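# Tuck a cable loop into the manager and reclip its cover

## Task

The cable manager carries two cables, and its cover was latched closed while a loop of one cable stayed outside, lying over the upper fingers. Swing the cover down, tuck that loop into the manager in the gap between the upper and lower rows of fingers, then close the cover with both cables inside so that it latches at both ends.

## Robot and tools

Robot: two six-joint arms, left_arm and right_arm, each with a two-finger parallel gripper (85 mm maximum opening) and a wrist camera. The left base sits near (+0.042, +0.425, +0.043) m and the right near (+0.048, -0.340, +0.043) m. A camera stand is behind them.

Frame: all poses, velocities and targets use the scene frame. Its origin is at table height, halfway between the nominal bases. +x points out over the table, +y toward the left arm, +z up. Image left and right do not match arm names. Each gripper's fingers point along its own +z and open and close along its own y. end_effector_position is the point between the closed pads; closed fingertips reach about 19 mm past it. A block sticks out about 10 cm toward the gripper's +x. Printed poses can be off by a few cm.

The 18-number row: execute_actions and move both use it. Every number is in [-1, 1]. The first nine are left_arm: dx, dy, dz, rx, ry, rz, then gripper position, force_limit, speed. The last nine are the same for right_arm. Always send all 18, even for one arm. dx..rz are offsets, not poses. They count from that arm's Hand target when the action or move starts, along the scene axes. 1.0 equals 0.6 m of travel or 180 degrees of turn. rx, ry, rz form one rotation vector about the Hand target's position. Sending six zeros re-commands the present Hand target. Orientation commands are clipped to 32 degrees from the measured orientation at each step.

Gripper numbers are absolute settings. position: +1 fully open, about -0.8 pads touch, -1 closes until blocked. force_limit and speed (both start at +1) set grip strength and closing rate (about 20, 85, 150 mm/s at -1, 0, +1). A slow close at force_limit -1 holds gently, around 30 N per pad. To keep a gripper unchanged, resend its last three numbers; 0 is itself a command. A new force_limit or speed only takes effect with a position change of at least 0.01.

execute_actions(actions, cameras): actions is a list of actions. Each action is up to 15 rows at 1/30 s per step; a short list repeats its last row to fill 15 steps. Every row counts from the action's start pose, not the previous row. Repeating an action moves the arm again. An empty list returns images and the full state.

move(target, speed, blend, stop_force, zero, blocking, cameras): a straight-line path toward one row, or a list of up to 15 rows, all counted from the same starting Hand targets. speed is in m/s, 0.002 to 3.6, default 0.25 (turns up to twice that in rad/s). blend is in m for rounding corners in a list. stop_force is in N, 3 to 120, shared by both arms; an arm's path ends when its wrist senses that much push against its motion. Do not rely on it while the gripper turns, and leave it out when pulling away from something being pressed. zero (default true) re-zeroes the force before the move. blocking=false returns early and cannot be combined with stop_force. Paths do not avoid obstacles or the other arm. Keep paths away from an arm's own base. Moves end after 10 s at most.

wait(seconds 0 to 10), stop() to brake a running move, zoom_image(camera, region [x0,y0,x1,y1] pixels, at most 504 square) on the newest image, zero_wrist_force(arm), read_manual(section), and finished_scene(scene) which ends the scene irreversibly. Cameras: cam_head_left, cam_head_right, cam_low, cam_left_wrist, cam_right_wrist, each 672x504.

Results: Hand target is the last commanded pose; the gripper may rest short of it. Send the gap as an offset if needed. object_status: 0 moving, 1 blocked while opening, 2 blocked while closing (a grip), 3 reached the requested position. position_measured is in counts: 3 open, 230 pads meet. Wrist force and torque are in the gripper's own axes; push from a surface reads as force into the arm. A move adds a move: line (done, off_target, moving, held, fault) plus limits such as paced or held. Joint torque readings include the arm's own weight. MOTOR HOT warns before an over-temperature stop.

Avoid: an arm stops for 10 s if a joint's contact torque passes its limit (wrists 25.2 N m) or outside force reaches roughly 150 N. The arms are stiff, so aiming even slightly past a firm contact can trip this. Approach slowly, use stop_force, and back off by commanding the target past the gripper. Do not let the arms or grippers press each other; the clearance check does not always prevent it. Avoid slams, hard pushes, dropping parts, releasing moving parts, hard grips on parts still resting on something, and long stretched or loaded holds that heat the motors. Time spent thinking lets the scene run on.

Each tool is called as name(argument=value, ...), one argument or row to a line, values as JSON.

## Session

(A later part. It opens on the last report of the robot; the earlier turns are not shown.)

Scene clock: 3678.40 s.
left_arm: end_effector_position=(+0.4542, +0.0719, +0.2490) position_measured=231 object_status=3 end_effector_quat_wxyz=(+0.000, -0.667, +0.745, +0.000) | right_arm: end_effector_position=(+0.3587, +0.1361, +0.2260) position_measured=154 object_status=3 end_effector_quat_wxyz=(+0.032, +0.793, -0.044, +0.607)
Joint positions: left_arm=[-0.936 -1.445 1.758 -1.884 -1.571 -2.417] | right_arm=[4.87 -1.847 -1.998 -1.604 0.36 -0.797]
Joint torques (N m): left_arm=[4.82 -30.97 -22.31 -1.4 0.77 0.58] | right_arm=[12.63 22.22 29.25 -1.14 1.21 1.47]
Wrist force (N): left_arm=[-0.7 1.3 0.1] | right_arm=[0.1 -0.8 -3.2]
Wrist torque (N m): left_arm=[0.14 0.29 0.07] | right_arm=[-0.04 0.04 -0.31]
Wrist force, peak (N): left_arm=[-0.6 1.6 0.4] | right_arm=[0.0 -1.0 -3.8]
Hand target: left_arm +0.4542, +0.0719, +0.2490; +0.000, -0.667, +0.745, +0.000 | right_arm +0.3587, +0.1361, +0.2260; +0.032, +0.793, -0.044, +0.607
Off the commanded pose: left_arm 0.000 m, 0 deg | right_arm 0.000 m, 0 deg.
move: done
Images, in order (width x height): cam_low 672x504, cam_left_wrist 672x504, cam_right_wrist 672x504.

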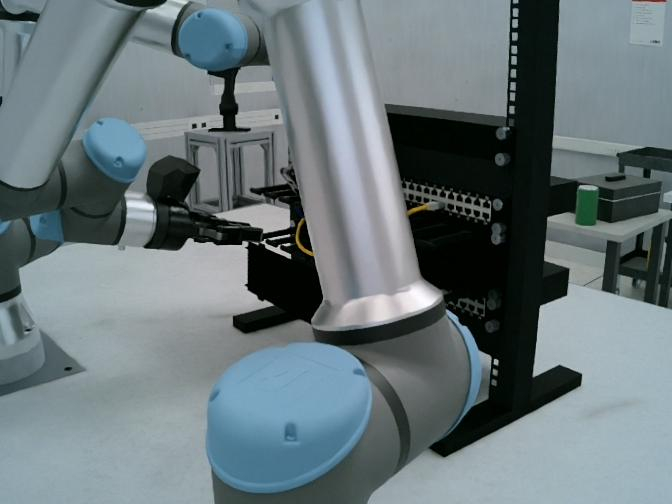

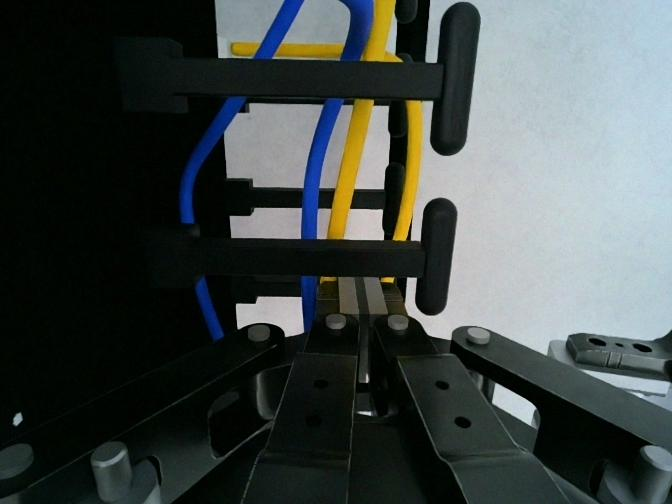

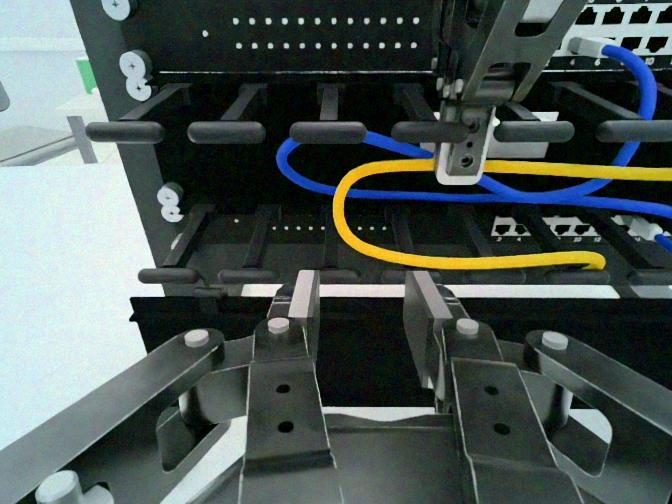

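move(
  target=[
    [0,0,0,0,0,0,-1,-0.8,-0.5,-0.07914,-0.08193,0.17333,0.045,0.4142,0,-1,-0.8,-0.5],
    [0,0,0,0,0,0,-1,-0.8,-0.5,-0.0856,-0.45005,0.17333,-0.286,0.3558,0.4207,-1,-0.8,-0.5],
  ],
  speed=0.35,
  blend=[0.02,0],
  cameras=["cam_right_wrist", "cam_low"],
)

Scene clock: 3735.80 s.
left_arm: end_effector_position=(+0.4542, +0.0719, +0.2490) position_measured=231 object_status=3 end_effector_quat_wxyz=(+0.000, -0.667, +0.745, +0.000) | right_arm: end_effector_position=(+0.3374, +0.1148, +0.2743) position_measured=231 object_status=3 end_effector_quat_wxyz=(+0.016, +0.933, -0.052, +0.355)
Joint positions: left_arm=[-0.936 -1.445 1.758 -1.884 -1.571 -2.417] | right_arm=[4.76 -1.589 -1.951 -1.288 0.852 -1.385]
Joint torques (N m): left_arm=[2.03 -33.54 -22.2 -1.59 0.55 0.28] | right_arm=[13.94 15.29 11.08 4.68 -3.95 1.49]
Wrist force (N): left_arm=[-0.7 1.2 0.4] | right_arm=[0.4 -0.7 -3.8]
Wrist torque (N m): left_arm=[0.12 0.28 0.07] | right_arm=[-0.03 0.04 -0.25]
Wrist force, peak (N): left_arm=[-0.8 1.5 0.2] | right_arm=[8.0 0.7 -6.8]
Hand target: left_arm +0.4542, +0.0719, +0.2490; +0.000, -0.667, +0.745, +0.000 | right_arm +0.3374, +0.1148, +0.2743; +0.016, +0.933, -0.052, +0.355 (not the last commanded pose)
Off the commanded pose: left_arm 0.000 m, 0 deg | right_arm 0.257 m, 97 deg.
move: held (right_arm; a check stopped the path); path passed 0 of 2 targets; limits=held
pose unreachable (right arm): on one or more control steps of this call, first in action 0 (counted from 0), this arm could not follow its commanded pose, so it was not sent that pose on those steps. It may still have moved: this result reports where it is.
cause: moving toward the commanded pose would bring a part of the arm too close to another arm (a part of this arm just beyond joint 5 (wrist 2) and a part of the left arm just beyond its joint 3 (elbow), along the way the arms are being sent, or toward where that arm still pushes).
Images, in order (width x height): cam_low 672x504, cam_right_wrist 672x504.

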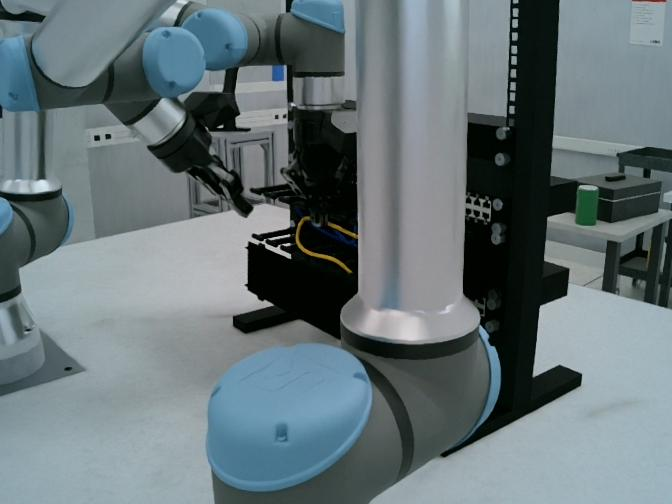

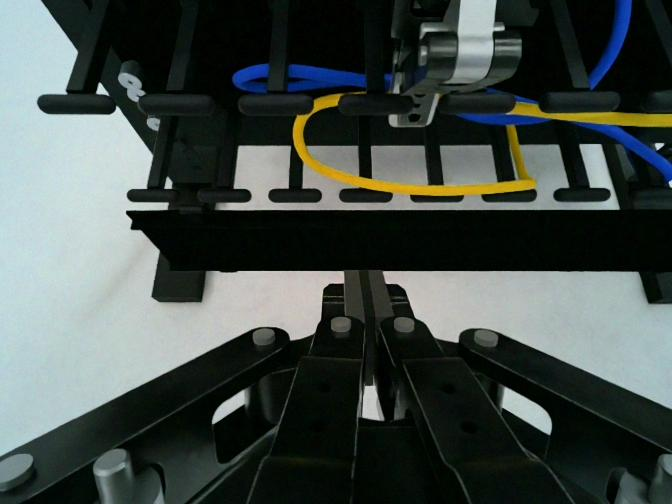

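move(
  target=[
    [0,0,0,0,0,0,-1,-0.8,-0.5,-0.09825,-0.2408,-0.0233,0,0,0,-1,-0.8,-0.5],
    [0,0,0,0,0,0,-1,-0.8,-0.5,-0.07013,-0.44503,0.0933,-0.1606,0.1997,0.4758,-1,-0.8,-0.5],
  ],
  speed=0.35,
  blend=[0.02,0],
  cameras=["cam_right_wrist", "cam_low"],
)

Scene clock: 3760.27 s.
left_arm: end_effector_position=(+0.4542, +0.0719, +0.2490) position_measured=231 object_status=3 end_effector_quat_wxyz=(+0.000, -0.667, +0.745, +0.000) | right_arm: end_effector_position=(+0.2954, -0.1522, +0.3303) position_measured=231 object_status=3 end_effector_quat_wxyz=(-0.001, +0.746, +0.666, -0.002)
Joint positions: left_arm=[-0.936 -1.445 1.758 -1.884 -1.571 -2.417] | right_arm=[4.25 -1.053 -2.055 -1.608 1.575 -3.508]
Joint torques (N m): left_arm=[-1.16 -32.69 -22.24 -1.56 0.6 0.02] | right_arm=[-12.97 -8.17 37.85 0.45 2.77 -1.22]
Wrist force (N): left_arm=[-0.7 1.1 0.4] | right_arm=[2.2 0.5 -4.2]
Wrist torque (N m): left_arm=[0.11 0.29 0.07] | right_arm=[0.15 -0.30 -0.01]
Wrist force, peak (N): left_arm=[-0.9 1.5 0.3] | right_arm=[2.2 0.5 -4.2]
Hand target: left_arm +0.4542, +0.0719, +0.2490; +0.000, -0.667, +0.745, +0.000 | right_arm +0.2954, -0.1522, +0.3303; -0.001, +0.746, +0.666, -0.002
Off the commanded pose: left_arm 0.000 m, 0 deg | right_arm 0.000 m, 0 deg.
move: done
Images, in order (width x height): cam_low 672x504, cam_right_wrist 672x504.

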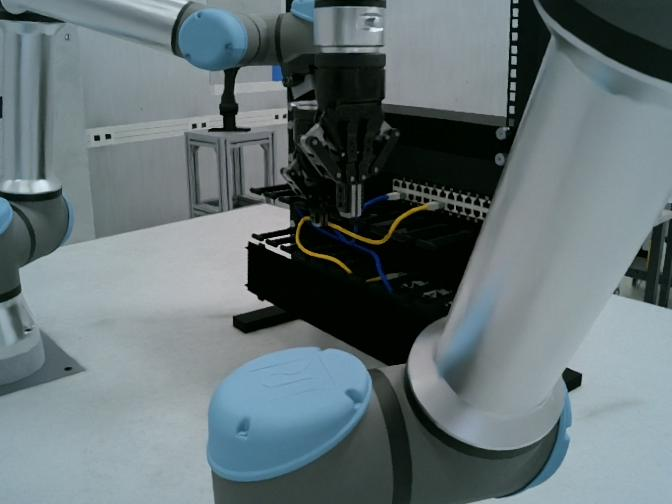

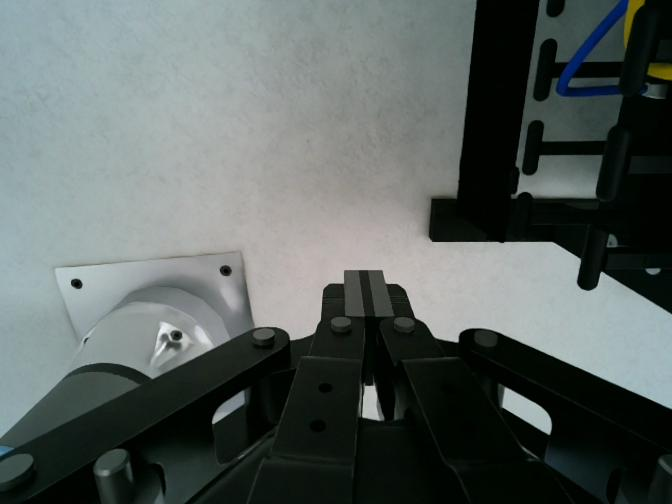

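move(
  target=[
    [0,0,0,0,0,0,-1,-0.8,-0.5,0.06025,-0.21712,-0.2167,0.41423,-0.045,0,-1,-0.8,-0.5],
  ],
  speed=0.3,
  cameras=["cam_right_wrist", "cam_low"],
)

Scene clock: 3773.83 s.
left_arm: end_effector_position=(+0.4542, +0.0719, +0.2490) position_measured=231 object_status=3 end_effector_quat_wxyz=(+0.000, -0.667, +0.745, +0.000) | right_arm: end_effector_position=(+0.3315, -0.2824, +0.2003) position_measured=231 object_status=3 end_effector_quat_wxyz=(-0.409, +0.592, +0.529, +0.450)
Joint positions: left_arm=[-0.936 -1.445 1.758 -1.884 -1.571 -2.417] | right_arm=[2.955 -1.527 -2.604 -0.935 2.86 -5.073]
Joint torques (N m): left_arm=[-3.49 -33.14 -21.64 -1.59 0.39 -0.46] | right_arm=[-12.61 23.01 26.66 -0.17 -0.32 -1.38]
Wrist force (N): left_arm=[-0.7 1.2 0.3] | right_arm=[0.4 -0.9 -3.8]
Wrist torque (N m): left_arm=[0.12 0.29 0.07] | right_arm=[-0.05 -0.02 -0.11]
Wrist force, peak (N): left_arm=[-0.8 1.4 0.5] | right_arm=[3.2 0.2 -4.5]
Hand target: left_arm +0.4542, +0.0719, +0.2490; +0.000, -0.667, +0.745, +0.000 | right_arm +0.3315, -0.2825, +0.2003; -0.409, +0.591, +0.530, +0.450
Off the commanded pose: left_arm 0.000 m, 0 deg | right_arm 0.000 m, 0 deg.
move: done
Images, in order (width x height): cam_low 672x504, cam_right_wrist 672x504.

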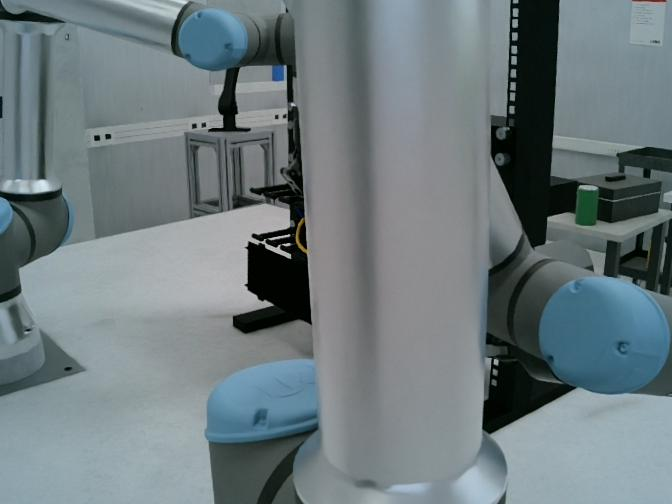

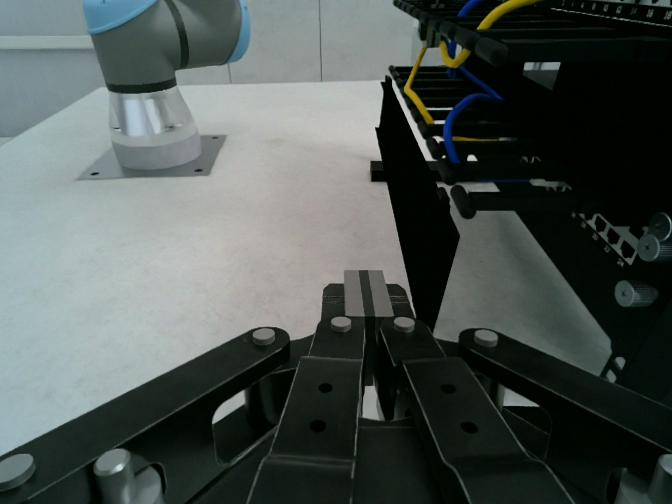

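move(
  target=[
    [0,0,0,0,0,0,-1,-0.8,-0.5,0.06808,0.00937,-0.14217,0,0,0,-1,-0.8,-0.5],
    [0,0,0,0,0,0,-1,-0.8,-0.5,0.14595,0.0009,-0.14217,0,0,0,-1,-0.8,-0.5],
  ],
  speed=0.2,
  blend=[0.01,0],
  cameras=["cam_right_wrist", "cam_low"],
)

Scene clock: 3793.03 s.
left_arm: end_effector_position=(+0.4542, +0.0719, +0.2490) position_measured=231 object_status=3 end_effector_quat_wxyz=(+0.000, -0.667, +0.745, +0.000) | right_arm: end_effector_position=(+0.4191, -0.2820, +0.1150) position_measured=231 object_status=3 end_effector_quat_wxyz=(-0.409, +0.591, +0.530, +0.450)
Joint positions: left_arm=[-0.936 -1.445 1.758 -1.884 -1.571 -2.417] | right_arm=[3.004 -2.038 -2.467 -0.397 2.873 -4.902]
Joint torques (N m): left_arm=[-6.2 -32.82 -22.54 -1.55 0.35 -0.74] | right_arm=[13.33 19.86 -5.7 5.33 0.14 1.46]
Wrist force (N): left_arm=[-0.4 1.3 0.5] | right_arm=[0.4 -1.3 -3.3]
Wrist torque (N m): left_arm=[0.13 0.24 0.07] | right_arm=[-0.12 -0.03 -0.28]
Wrist force, peak (N): left_arm=[-1.0 1.2 0.5] | right_arm=[1.6 -1.5 -4.0]
Hand target: left_arm +0.4542, +0.0719, +0.2490; +0.000, -0.667, +0.745, +0.000 | right_arm +0.4191, -0.2820, +0.1150; -0.409, +0.591, +0.530, +0.450
Off the commanded pose: left_arm 0.000 m, 0 deg | right_arm 0.000 m, 0 deg.
move: done
Images, in order (width x height): cam_low 672x504, cam_right_wrist 672x504.

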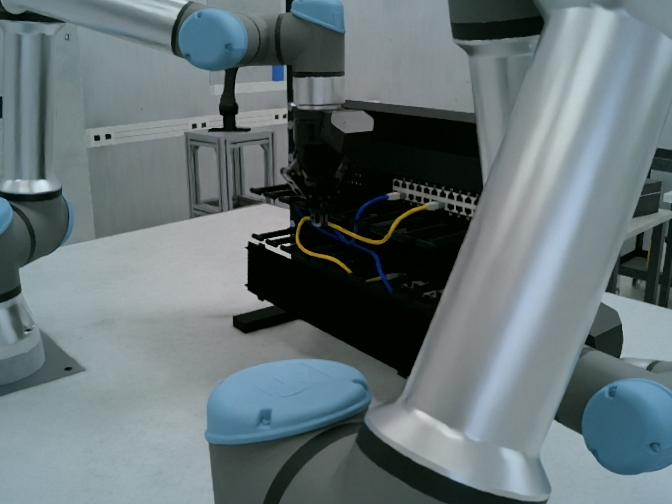

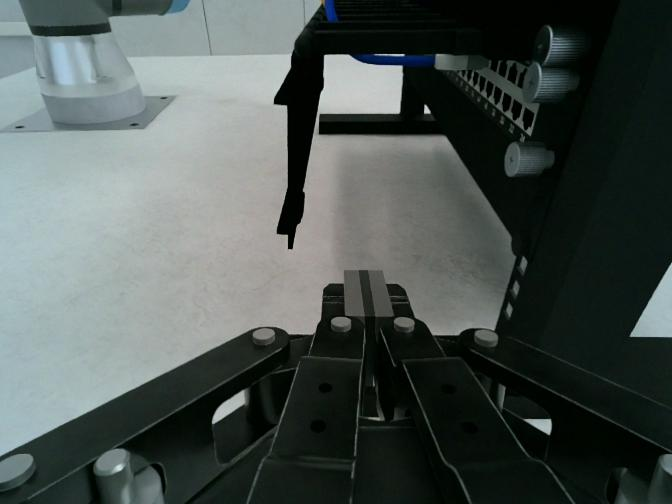

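move(
  target=[
    [0,0,0,0,0,0,-1,-0.8,-0.5,0.01674,0.15409,0,0,0,0,-1,-0.8,-0.5],
  ],
  speed=0.1,
  stop_force=8,
  cameras=["cam_right_wrist"],
)

Scene clock: 3800.33 s.
left_arm: end_effector_position=(+0.4542, +0.0719, +0.2490) position_measured=231 object_status=3 end_effector_quat_wxyz=(+0.000, -0.667, +0.745, +0.000) | right_arm: end_effector_position=(+0.4291, -0.1895, +0.1150) position_measured=231 object_status=3 end_effector_quat_wxyz=(-0.409, +0.591, +0.530, +0.450)
Joint positions: left_arm=[-0.936 -1.445 1.758 -1.884 -1.571 -2.417] | right_arm=[3.265 -2.334 -2.455 0.733 2.807 -4.022]
Joint torques (N m): left_arm=[-6.49 -33.7 -22.59 -1.64 0.2 -1.15] | right_arm=[12.69 23.52 13.31 5.52 -0.68 1.16]
Wrist force (N): left_arm=[-0.6 0.9 0.4] | right_arm=[0.2 -0.8 -3.4]
Wrist torque (N m): left_arm=[0.06 0.27 0.07] | right_arm=[-0.04 0.00 -0.29]
Wrist force, peak (N): left_arm=[-0.8 1.4 0.6] | right_arm=[-0.4 -0.9 -4.1]
Hand target: left_arm +0.4542, +0.0719, +0.2490; +0.000, -0.667, +0.745, +0.000 | right_arm +0.4291, -0.1895, +0.1150; -0.409, +0.591, +0.530, +0.450
Off the commanded pose: left_arm 0.000 m, 0 deg | right_arm 0.000 m, 0 deg.
move: done
Images, in order (width x height): cam_right_wrist 672x504.

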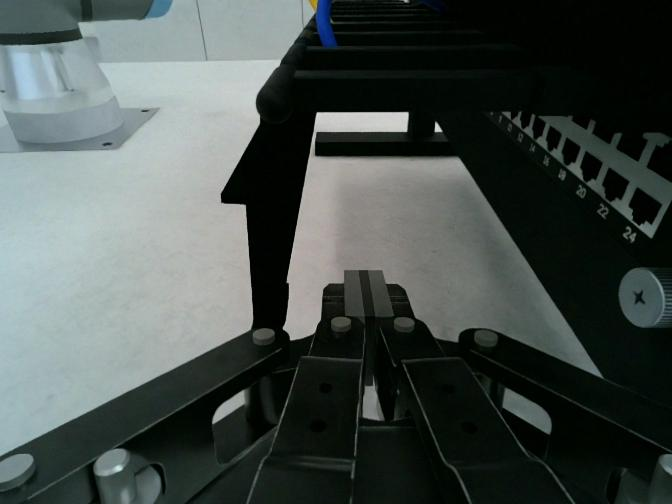

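move(
  target=[
    [0,0,0,0,0,0,-1,-0.8,-0.5,-0.05965,0.00648,-0.00167,0,0,0,-1,-0.8,-0.5],
    [0,0,0,0,0,0,-1,-0.8,-0.5,-0.08285,0.009,0.0033,0,0,0,-1,-0.8,-0.5],
    [0,0,0,0,0,0,-1,-0.8,-0.5,-0.10439,0.01134,0.0133,0,0,0,-1,-0.8,-0.5],
    [0,0,0,0,0,0,-1,-0.8,-0.5,-0.12758,0.01386,0.0367,0,0,0,-1,-0.8,-0.5],
    [0,0,0,0,0,0,-1,-0.8,-0.5,-0.13918,0.01512,0.0583,0,0,0,-1,-0.8,-0.5],
    [0,0,0,0,0,0,-1,-0.8,-0.5,-0.14581,0.01584,0.09,0,0,0,-1,-0.8,-0.5],
  ],
  speed=0.05,
  blend=[0.003,0.003,0.003,0.003,0.003,0],
  stop_force=20,
  cameras=["cam_right_wrist", "cam_low", "cam_left_wrist"],
)

Scene clock: 3813.67 s.
left_arm: end_effector_position=(+0.4542, +0.0719, +0.2490) position_measured=231 object_status=3 end_effector_quat_wxyz=(+0.000, -0.667, +0.745, +0.000) | right_arm: end_effector_position=(+0.3782, -0.1840, +0.1178) position_measured=231 object_status=3 end_effector_quat_wxyz=(-0.409, +0.591, +0.530, +0.450)
Joint positions: left_arm=[-0.936 -1.445 1.758 -1.884 -1.571 -2.417] | right_arm=[3.302 -2.376 -2.574 0.968 2.783 -3.941]
Joint torques (N m): left_arm=[-6.92 -33.52 -21.94 -1.7 0.18 -0.97] | right_arm=[-12.28 38.13 9.35 -0.16 4.46 -1.32]
Wrist force (N): left_arm=[-0.7 1.0 0.3] | right_arm=[-0.6 -0.5 -2.9]
Wrist torque (N m): left_arm=[0.09 0.29 0.07] | right_arm=[-0.04 0.03 -0.11]
Wrist force, peak (N): left_arm=[-0.9 1.6 0.3] | right_arm=[0.8 -1.4 -3.7]
Hand target: left_arm +0.4542, +0.0719, +0.2490; +0.000, -0.667, +0.745, +0.000 | right_arm +0.3782, -0.1840, +0.1179; -0.409, +0.591, +0.530, +0.450 (not the last commanded pose)
Off the commanded pose: left_arm 0.000 m, 0 deg | right_arm 0.063 m, 0 deg.
move: held (right_arm; a check stopped the path); path passed 2 of 6 targets; limits=held
pose unreachable (right arm): on one or more control steps of this call, first in action 0 (counted from 0), this arm could not follow its commanded pose, so it was not sent that pose on those steps. It may still have moved: this result reports where it is.
cause: moving toward the commanded pose would bring two parts of the arm too close to each other (its gripper and another part of the arm, with joints 4 (wrist 1) to 6 (wrist 3) between them, 4 mm apart when it was first held).
Images, in order (width x height): cam_low 672x504, cam_left_wrist 672x504, cam_right_wrist 672x504.

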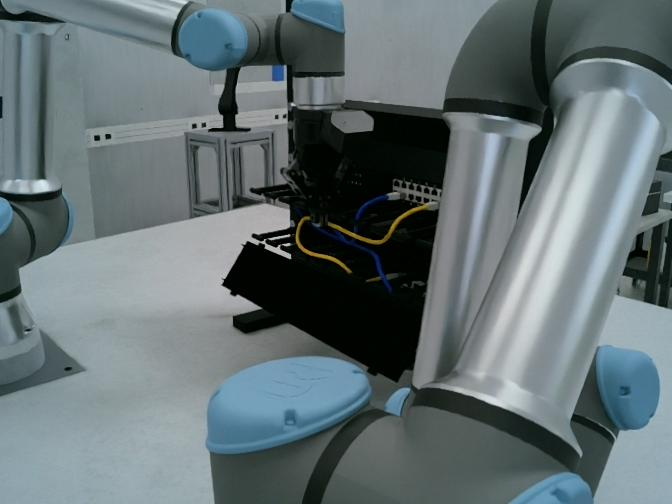

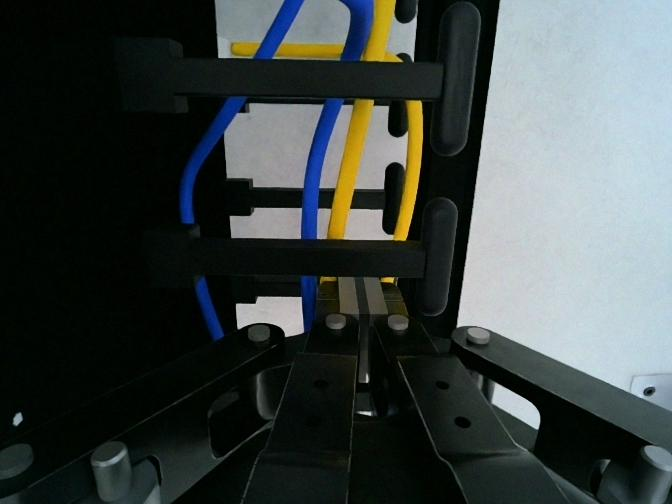

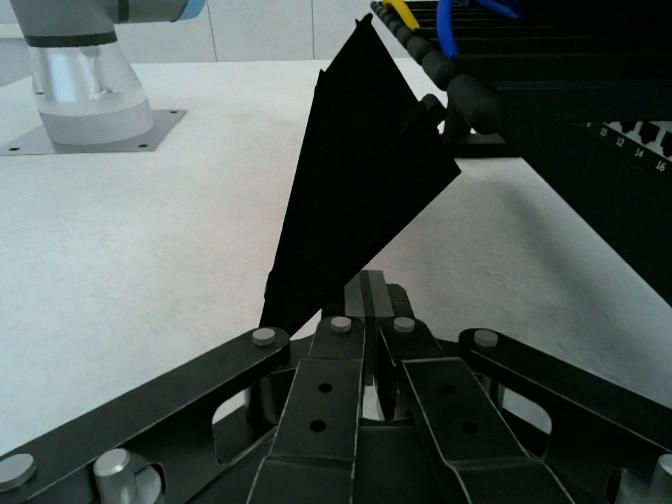

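move(
  target=[
    [0,0,0,0,0,0,-1,-0.8,-0.5,0,0,0,-0.0536,0.0156,-0.1108,-1,-0.8,-0.5],
    [0,0,0,0,0,0,-1,-0.8,-0.5,-0.01657,0.0018,0.0085,-0.0536,0.0156,-0.1108,-1,-0.8,-0.5],
    [0,0,0,0,0,0,-1,-0.8,-0.5,-0.03977,0.00432,0.0317,-0.0536,0.0156,-0.1108,-1,-0.8,-0.5],
    [0,0,0,0,0,0,-1,-0.8,-0.5,-0.05136,0.00558,0.0535,-0.0536,0.0156,-0.1108,-1,-0.8,-0.5],
    [0,0,0,0,0,0,-1,-0.8,-0.5,-0.05799,0.0063,0.0852,-0.0536,0.0156,-0.1108,-1,-0.8,-0.5],
  ],
  speed=[0.15,0.05,0.05,0.05,0.05],
  blend=[0,0.003,0.003,0.003,0],
  cameras=["cam_right_wrist", "cam_low"],
)

Scene clock: 3898.23 s.
left_arm: end_effector_position=(+0.4542, +0.0719, +0.2490) position_measured=231 object_status=3 end_effector_quat_wxyz=(+0.000, -0.667, +0.745, +0.000) | right_arm: end_effector_position=(+0.3755, -0.1837, +0.1193) position_measured=231 object_status=3 end_effector_quat_wxyz=(-0.287, +0.717, +0.445, +0.453)
Joint positions: left_arm=[-0.936 -1.445 1.758 -1.884 -1.571 -2.417] | right_arm=[3.539 -2.387 -2.783 1.461 2.228 -3.503]
Joint torques (N m): left_arm=[-6.63 -33.02 -21.97 -1.63 0.14 -0.92] | right_arm=[-14.54 37.51 4.21 0.66 3.45 -1.33]
Wrist force (N): left_arm=[-0.5 1.2 0.1] | right_arm=[-1.1 -0.1 -3.5]
Wrist torque (N m): left_arm=[0.12 0.25 0.07] | right_arm=[0.04 0.08 -0.11]
Wrist force, peak (N): left_arm=[-0.8 1.4 0.4] | right_arm=[-1.1 0.4 -4.7]
Hand target: left_arm +0.4542, +0.0719, +0.2490; +0.000, -0.667, +0.745, +0.000 | right_arm +0.3755, -0.1838, +0.1193; -0.287, +0.717, +0.445, +0.453 (not the last commanded pose)
Off the commanded pose: left_arm 0.000 m, 0 deg | right_arm 0.059 m, 0 deg.
move: held (right_arm; a check stopped the path); path passed 1 of 5 targets; limits=held
pose unreachable (right arm): on one or more control steps of this call, first in action 0 (counted from 0), this arm could not follow its commanded pose, so it was not sent that pose on those steps. It may still have moved: this result reports where it is.
cause: moving toward the commanded pose would bring two parts of the arm too close to each other (joints 3 (elbow) to 5 (wrist 2) lie between them).
Images, in order (width x height): cam_low 672x504, cam_right_wrist 672x504.

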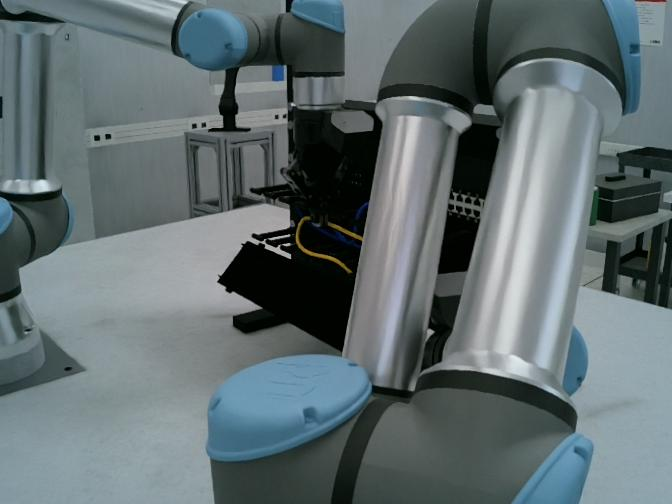

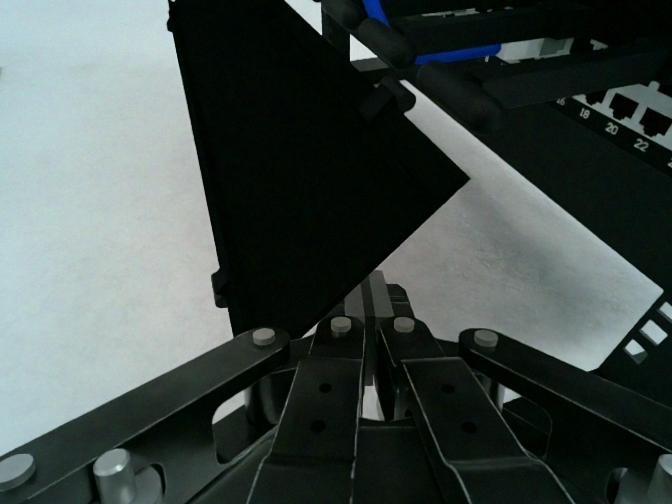

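move(
  target=[
    [0,0,0,0,0,0,-1,-0.8,-0.5,-0.00144,-0.01326,0,-0.10723,0.03116,0.10997,-1,-0.8,-0.5],
    [0,0,0,0,0,0,-1,-0.8,-0.5,-0.0147,-0.01182,0.0067,-0.10723,0.03116,0.10997,-1,-0.8,-0.5],
    [0,0,0,0,0,0,-1,-0.8,-0.5,-0.03789,-0.0093,0.03,-0.10723,0.03116,0.10997,-1,-0.8,-0.5],
    [0,0,0,0,0,0,-1,-0.8,-0.5,-0.04783,-0.00822,0.0517,-0.10723,0.03116,0.10997,-1,-0.8,-0.5],
    [0,0,0,0,0,0,-1,-0.8,-0.5,-0.05446,-0.0075,0.0833,-0.10723,0.03116,0.10997,-1,-0.8,-0.5],
  ],
  speed=[0.15,0.05,0.05,0.05,0.05],
  blend=[0,0.003,0.003,0.003,0],
  cameras=["cam_right_wrist", "cam_low"],
)

Scene clock: 3954.60 s.
left_arm: end_effector_position=(+0.4542, +0.0719, +0.2490) position_measured=231 object_status=3 end_effector_quat_wxyz=(+0.000, -0.667, +0.745, +0.000) | right_arm: end_effector_position=(+0.3429, -0.1883, +0.1692) position_measured=231 object_status=3 end_effector_quat_wxyz=(-0.258, +0.689, +0.616, +0.281)
Joint positions: left_arm=[-0.936 -1.445 1.758 -1.884 -1.571 -2.417] | right_arm=[3.555 -1.377 -2.69 -0.204 2.241 -4.049]
Joint torques (N m): left_arm=[-6.65 -32.99 -21.53 -1.59 -0.03 -0.94] | right_arm=[14.32 19.04 28.35 1.1 -0.41 0.34]
Wrist force (N): left_arm=[-0.8 1.2 0.5] | right_arm=[-2.1 0.3 -2.9]
Wrist torque (N m): left_arm=[0.12 0.30 0.07] | right_arm=[0.03 0.12 -0.22]
Wrist force, peak (N): left_arm=[-0.8 1.5 0.3] | right_arm=[-1.8 0.9 -4.0]
Hand target: left_arm +0.4542, +0.0719, +0.2490; +0.000, -0.667, +0.745, +0.000 | right_arm +0.3429, -0.1883, +0.1693; -0.258, +0.689, +0.616, +0.281
Off the commanded pose: left_arm 0.000 m, 0 deg | right_arm 0.000 m, 0 deg.
move: done
Images, in order (width x height): cam_low 672x504, cam_right_wrist 672x504.

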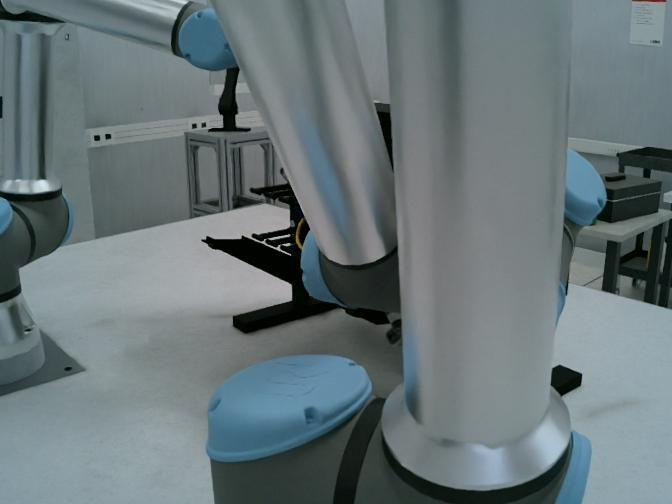

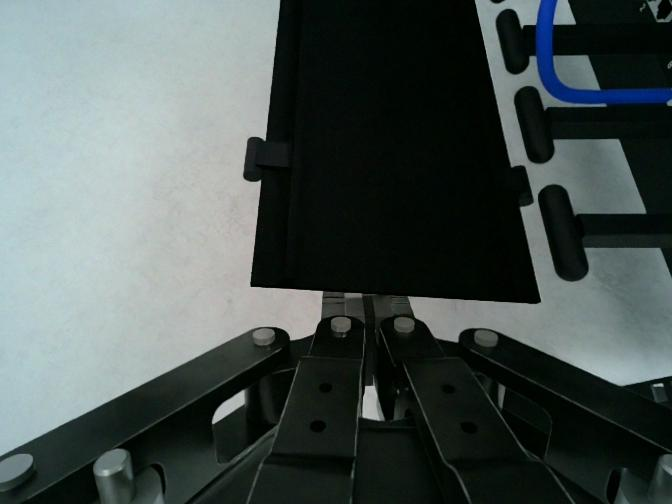

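move(
  target=[
    [0,0,0,0,0,0,-1,-0.8,-0.5,0.0017,-0.0002,0.0317,0,0,0,-1,-0.8,-0.5],
    [0,0,0,0,0,0,-1,-0.8,-0.5,0.0099,-0.0011,0.045,0,0,0,-1,-0.8,-0.5],
    [0,0,0,0,0,0,-1,-0.8,-0.5,0.0182,-0.002,0.0583,0,0,0,-1,-0.8,-0.5],
    [0,0,0,0,0,0,-1,-0.8,-0.5,0.0348,-0.0038,0.075,0,0,0,-1,-0.8,-0.5],
  ],
  speed=0.04,
  blend=[0.003,0.003,0.003,0],
  stop_force=10,
  cameras=["cam_right_wrist", "cam_low", "cam_left_wrist"],
)

Scene clock: 3969.87 s.
left_arm: end_effector_position=(+0.4542, +0.0719, +0.2490) position_measured=231 object_status=3 end_effector_quat_wxyz=(+0.000, -0.667, +0.745, +0.000) | right_arm: end_effector_position=(+0.3637, -0.1905, +0.2143) position_measured=231 object_status=3 end_effector_quat_wxyz=(-0.258, +0.689, +0.616, +0.281)
Joint positions: left_arm=[-0.936 -1.445 1.758 -1.884 -1.571 -2.417] | right_arm=[3.517 -1.283 -2.57 -0.445 2.257 -4.094]
Joint torques (N m): left_arm=[-6.7 -32.65 -21.8 -1.62 -0.3 -1] | right_arm=[-12.73 -2.5 32.97 0.95 4.31 -1.38]
Wrist force (N): left_arm=[-0.8 1.2 0.3] | right_arm=[-0.4 -1.1 -3.2]
Wrist torque (N m): left_arm=[0.12 0.30 0.07] | right_arm=[0.00 0.05 -0.05]
Wrist force, peak (N): left_arm=[-0.5 1.6 0.6] | right_arm=[-3.4 0.6 -3.7]
Hand target: left_arm +0.4542, +0.0719, +0.2490; +0.000, -0.667, +0.745, +0.000 | right_arm +0.3637, -0.1905, +0.2143; -0.258, +0.689, +0.616, +0.281
Off the commanded pose: left_arm 0.000 m, 0 deg | right_arm 0.000 m, 0 deg.
move: done
Images, in order (width x height): cam_low 672x504, cam_left_wrist 672x504, cam_right_wrist 672x504.

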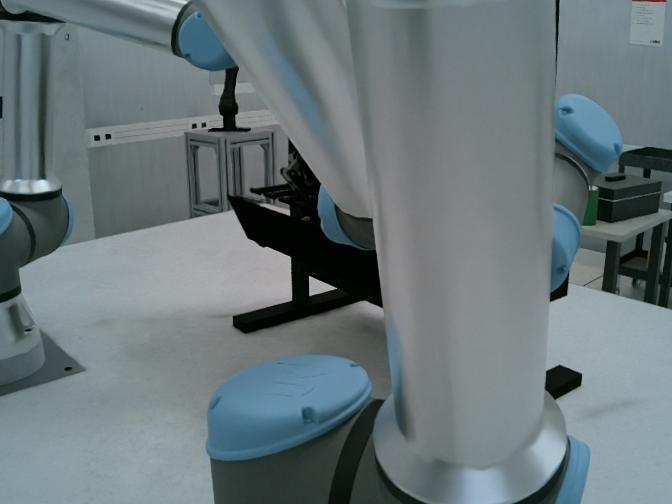

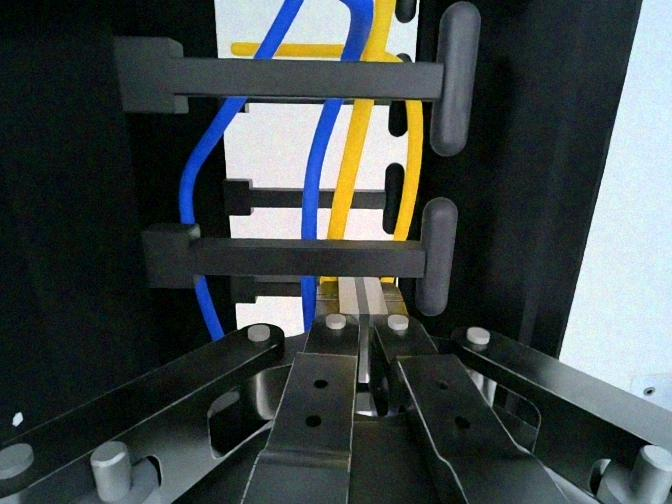

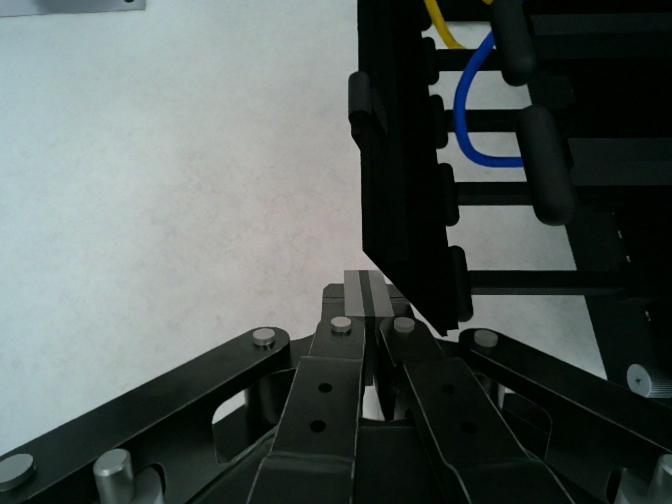

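move(
  target=[
    [0,0,0,0,0,0,-1,-0.8,-0.5,0.0066,-0.0007,0.006,0,0,0,-1,-0.8,-0.5],
    [0,0,0,0,0,0,-1,-0.8,-0.5,0.0182,-0.002,0.0117,0,0,0,-1,-0.8,-0.5],
  ],
  speed=0.03,
  blend=[0.002,0],
  stop_force=6,
  cameras=["cam_right_wrist", "cam_left_wrist"],
)

zoom_image(
  camera="cam_left_wrist",
  region=[200, 0, 640, 360],
)

Scene clock: 3987.50 s.
left_arm: end_effector_position=(+0.4542, +0.0719, +0.2490) position_measured=231 object_status=3 end_effector_quat_wxyz=(+0.000, -0.667, +0.745, +0.000) | right_arm: end_effector_position=(+0.3747, -0.1917, +0.2213) position_measured=231 object_status=3 end_effector_quat_wxyz=(-0.258, +0.689, +0.616, +0.281)
Joint positions: left_arm=[-0.936 -1.445 1.758 -1.884 -1.571 -2.417] | right_arm=[3.499 -1.299 -2.534 -0.48 2.264 -4.115]
Joint torques (N m): left_arm=[-6.66 -32.8 -21.76 -1.68 -0.34 -1.09] | right_arm=[-12.95 -0.53 33.06 0.88 4.07 -1.36]
Wrist force (N): left_arm=[-0.7 1.0 0.4] | right_arm=[0.4 -1.0 -3.4]
Wrist torque (N m): left_arm=[0.10 0.28 0.07] | right_arm=[0.01 -0.01 -0.07]
Wrist force, peak (N): left_arm=[-0.9 1.3 0.7] | right_arm=[-0.2 -1.3 -3.7]
Hand target: left_arm +0.4542, +0.0719, +0.2490; +0.000, -0.667, +0.745, +0.000 | right_arm +0.3747, -0.1917, +0.2213; -0.258, +0.689, +0.616, +0.281
Off the commanded pose: left_arm 0.000 m, 0 deg | right_arm 0.000 m, 0 deg.
move: done
Images, in order (width x height): cam_left_wrist 672x504, cam_right_wrist 672x504.

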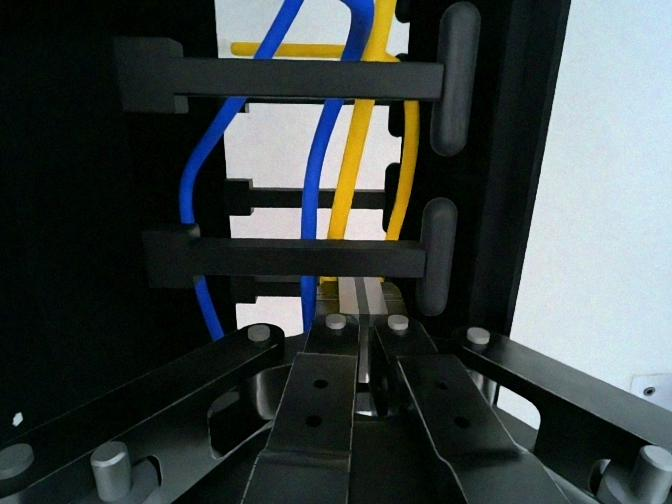

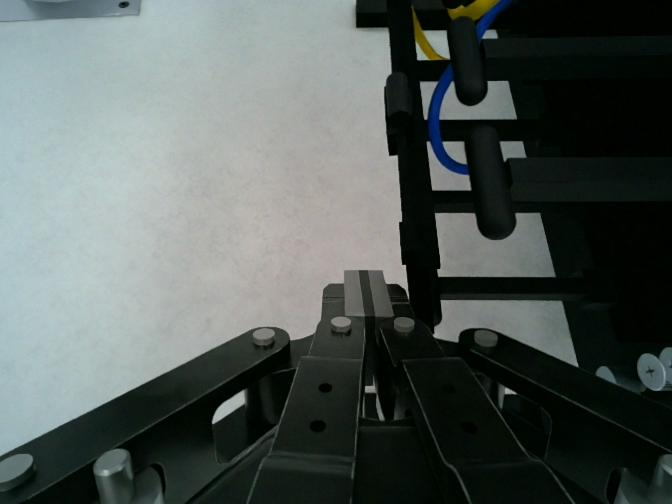

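Scaled by 1.145 from the camera's 672x504 image, which has a finer 960x720 frame.

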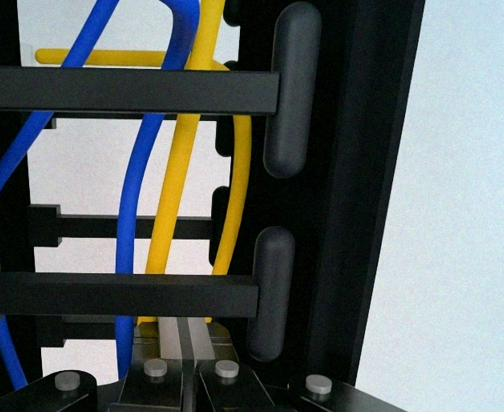

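move(
  target=[
    [0,0,0,0,0,0,-1,-0.8,-0.5,0.0058,-0.0006,0.0025,0,0,0,-1,-0.8,-0.5],
    [0,0,0,0,0,0,-1,-0.8,-0.5,0.0107,-0.0012,0.0035,0,0,0,-1,-0.8,-0.5],
  ],
  speed=0.02,
  blend=[0.001,0],
  stop_force=5,
  cameras=["cam_right_wrist", "cam_left_wrist"],
)

zoom_image(
  camera="cam_right_wrist",
  region=[340, 0, 560, 220],
)

Scene clock: 3998.77 s.
left_arm: end_effector_position=(+0.4542, +0.0719, +0.2490) position_measured=231 object_status=3 end_effector_quat_wxyz=(+0.000, -0.667, +0.745, +0.000) | right_arm: end_effector_position=(+0.3770, -0.1920, +0.2223) position_measured=231 object_status=3 end_effector_quat_wxyz=(-0.258, +0.689, +0.616, +0.281)
Joint positions: left_arm=[-0.936 -1.445 1.758 -1.884 -1.571 -2.417] | right_arm=[3.495 -1.303 -2.527 -0.485 2.265 -4.119]
Joint torques (N m): left_arm=[-6.62 -33.48 -22.56 -1.77 -0.25 -0.91] | right_arm=[13.53 18.32 11.95 6.58 -0.99 1.35]
Wrist force (N): left_arm=[-0.6 0.8 0.1] | right_arm=[-1.2 -3.2 -2.7]
Wrist torque (N m): left_arm=[0.07 0.25 0.07] | right_arm=[-0.03 0.06 -0.15]
Wrist force, peak (N): left_arm=[-0.9 1.3 0.4] | right_arm=[-1.5 -8.6 0.2]
Hand target: left_arm +0.4542, +0.0719, +0.2490; +0.000, -0.667, +0.745, +0.000 | right_arm +0.3770, -0.1920, +0.2223; -0.258, +0.689, +0.616, +0.281 (not the last commanded pose)
Off the commanded pose: left_arm 0.000 m, 0 deg | right_arm 0.004 m, 0 deg.
move: contact (right_arm); path passed 0 of 2 targets
Images, in order (width x height): cam_left_wrist 672x504, cam_right_wrist 672x504.

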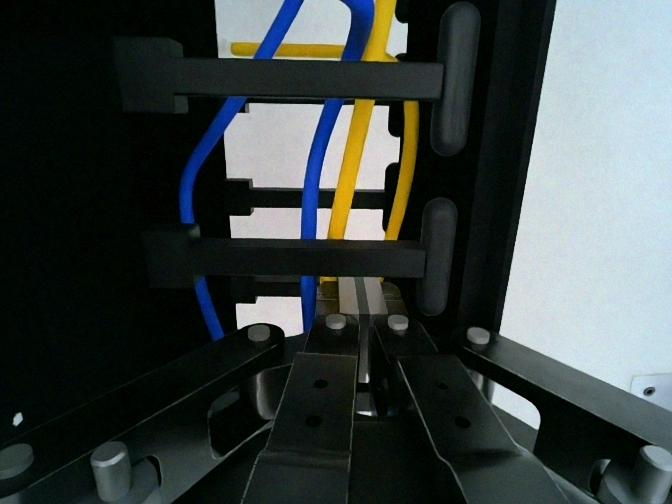

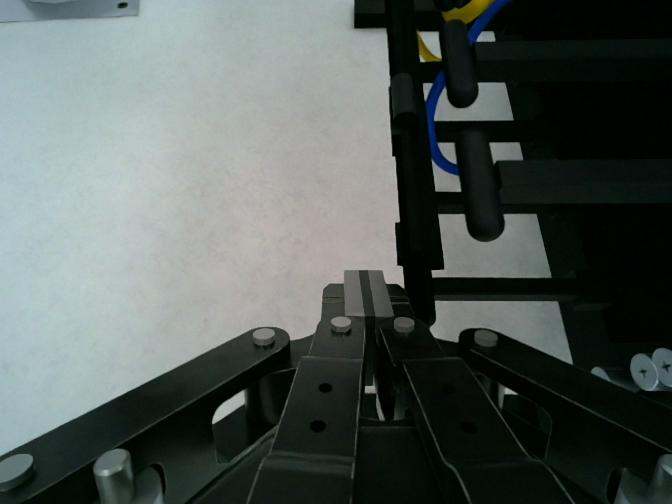

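Scaled by 2.291 from the camera's 672x504 image, which has a finer 960x720 frame.

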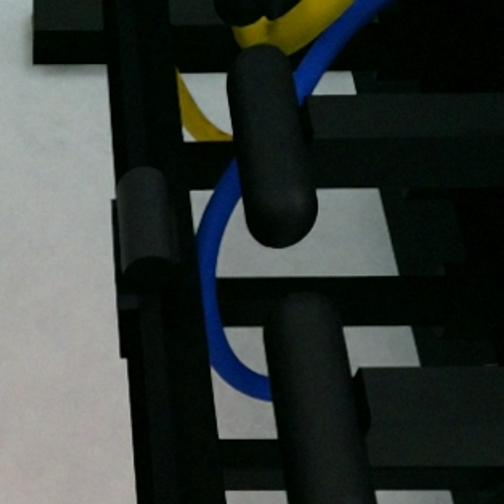

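wait(
  seconds=0,
  cameras=["cam_head_left", "cam_head_right", "cam_low"],
)

Scene clock: 4006.20 s.
left_arm: end_effector_position=(+0.4542, +0.0719, +0.2490) position_measured=231 object_status=3 end_effector_quat_wxyz=(+0.000, -0.667, +0.745, +0.000) | right_arm: end_effector_position=(+0.3770, -0.1920, +0.2223) position_measured=231 object_status=3 end_effector_quat_wxyz=(-0.258, +0.689, +0.616, +0.281)
Joint positions: left_arm=[-0.936 -1.445 1.758 -1.884 -1.571 -2.417] | right_arm=[3.495 -1.303 -2.527 -0.485 2.265 -4.119]
Joint torques (N m): left_arm=[-6.41 -33.59 -22.55 -1.72 -0.32 -1.03] | right_arm=[12.35 19.01 10.68 6.61 -0.36 1.43]
Wrist force (N): left_arm=[-0.5 1.2 0.3] | right_arm=[-1.3 -3.0 -2.7]
Wrist torque (N m): left_arm=[0.12 0.25 0.07] | right_arm=[-0.01 0.08 -0.14]
Wrist force, peak (N): left_arm=[-0.9 1.5 0.2] | right_arm=[-1.0 -3.2 -2.9]
Hand target: left_arm +0.4542, +0.0719, +0.2490; +0.000, -0.667, +0.745, +0.000 | right_arm +0.3770, -0.1920, +0.2223; -0.258, +0.689, +0.616, +0.281 (not the last commanded pose)
Tool commands: left_gripper/position=-1.0 left_gripper/force_limit=-0.8 left_gripper/speed=-0.5 right_gripper/position=-1.0 right_gripper/force_limit=-0.8 right_gripper/speed=-0.5
Off the commanded pose: left_arm 0.000 m, 0 deg | right_arm 0.004 m, 0 deg.
Images, in order (width x height): cam_head_left 672x504, cam_head_right 672x504, cam_low 672x504.

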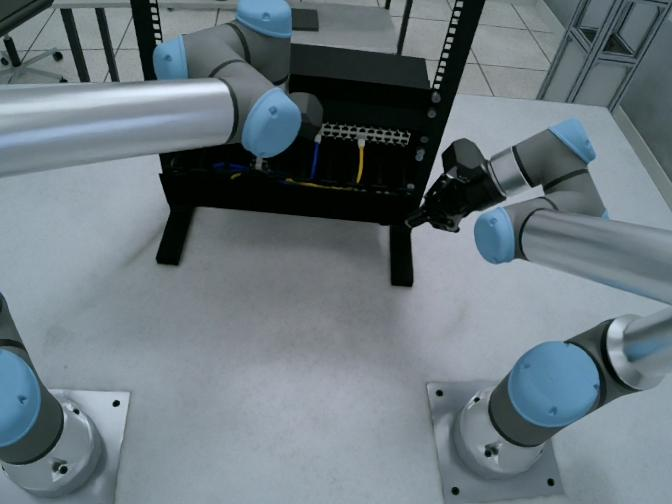

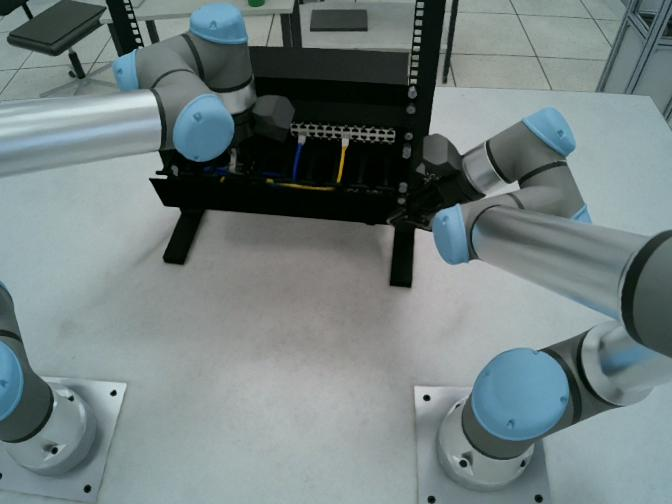

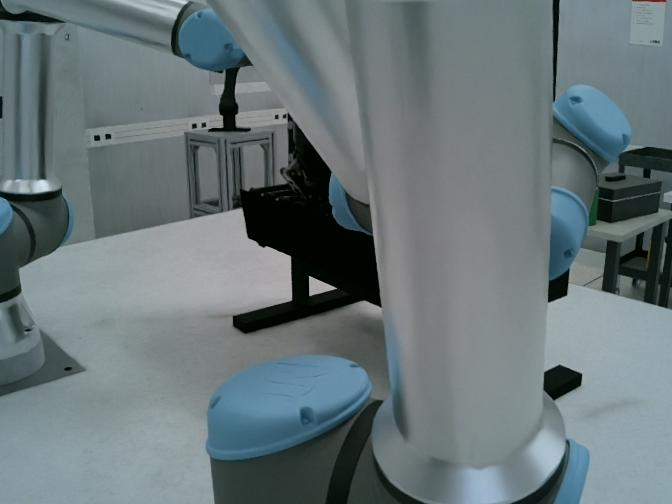

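Head cameras give a good view of the cover region now. Zoom in.

zoom_image(
  camera="cam_head_right",
  region=[140, 110, 440, 240],
)

zoom_image(
  camera="cam_head_right",
  region=[220, 130, 380, 220],
)

zoom_image(
  camera="cam_head_left",
  region=[220, 120, 420, 230],
)

Scaled by 1.680 from the camera's 672x504 image, which has a finer 960x720 frame.

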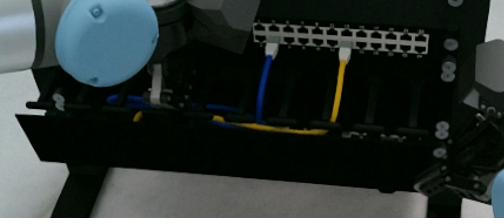

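Scaled by 3.150 from the camera's 672x504 image, which has a finer 960x720 frame.

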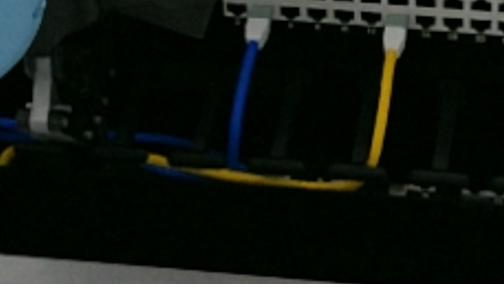

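Scaled by 2.520 from the camera's 672x504 image, which has a finer 960x720 frame.

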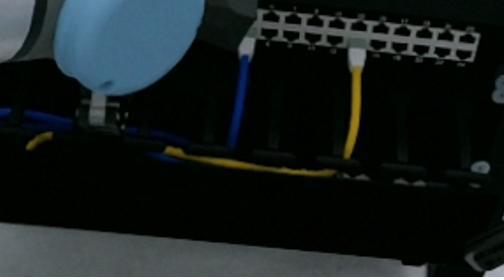

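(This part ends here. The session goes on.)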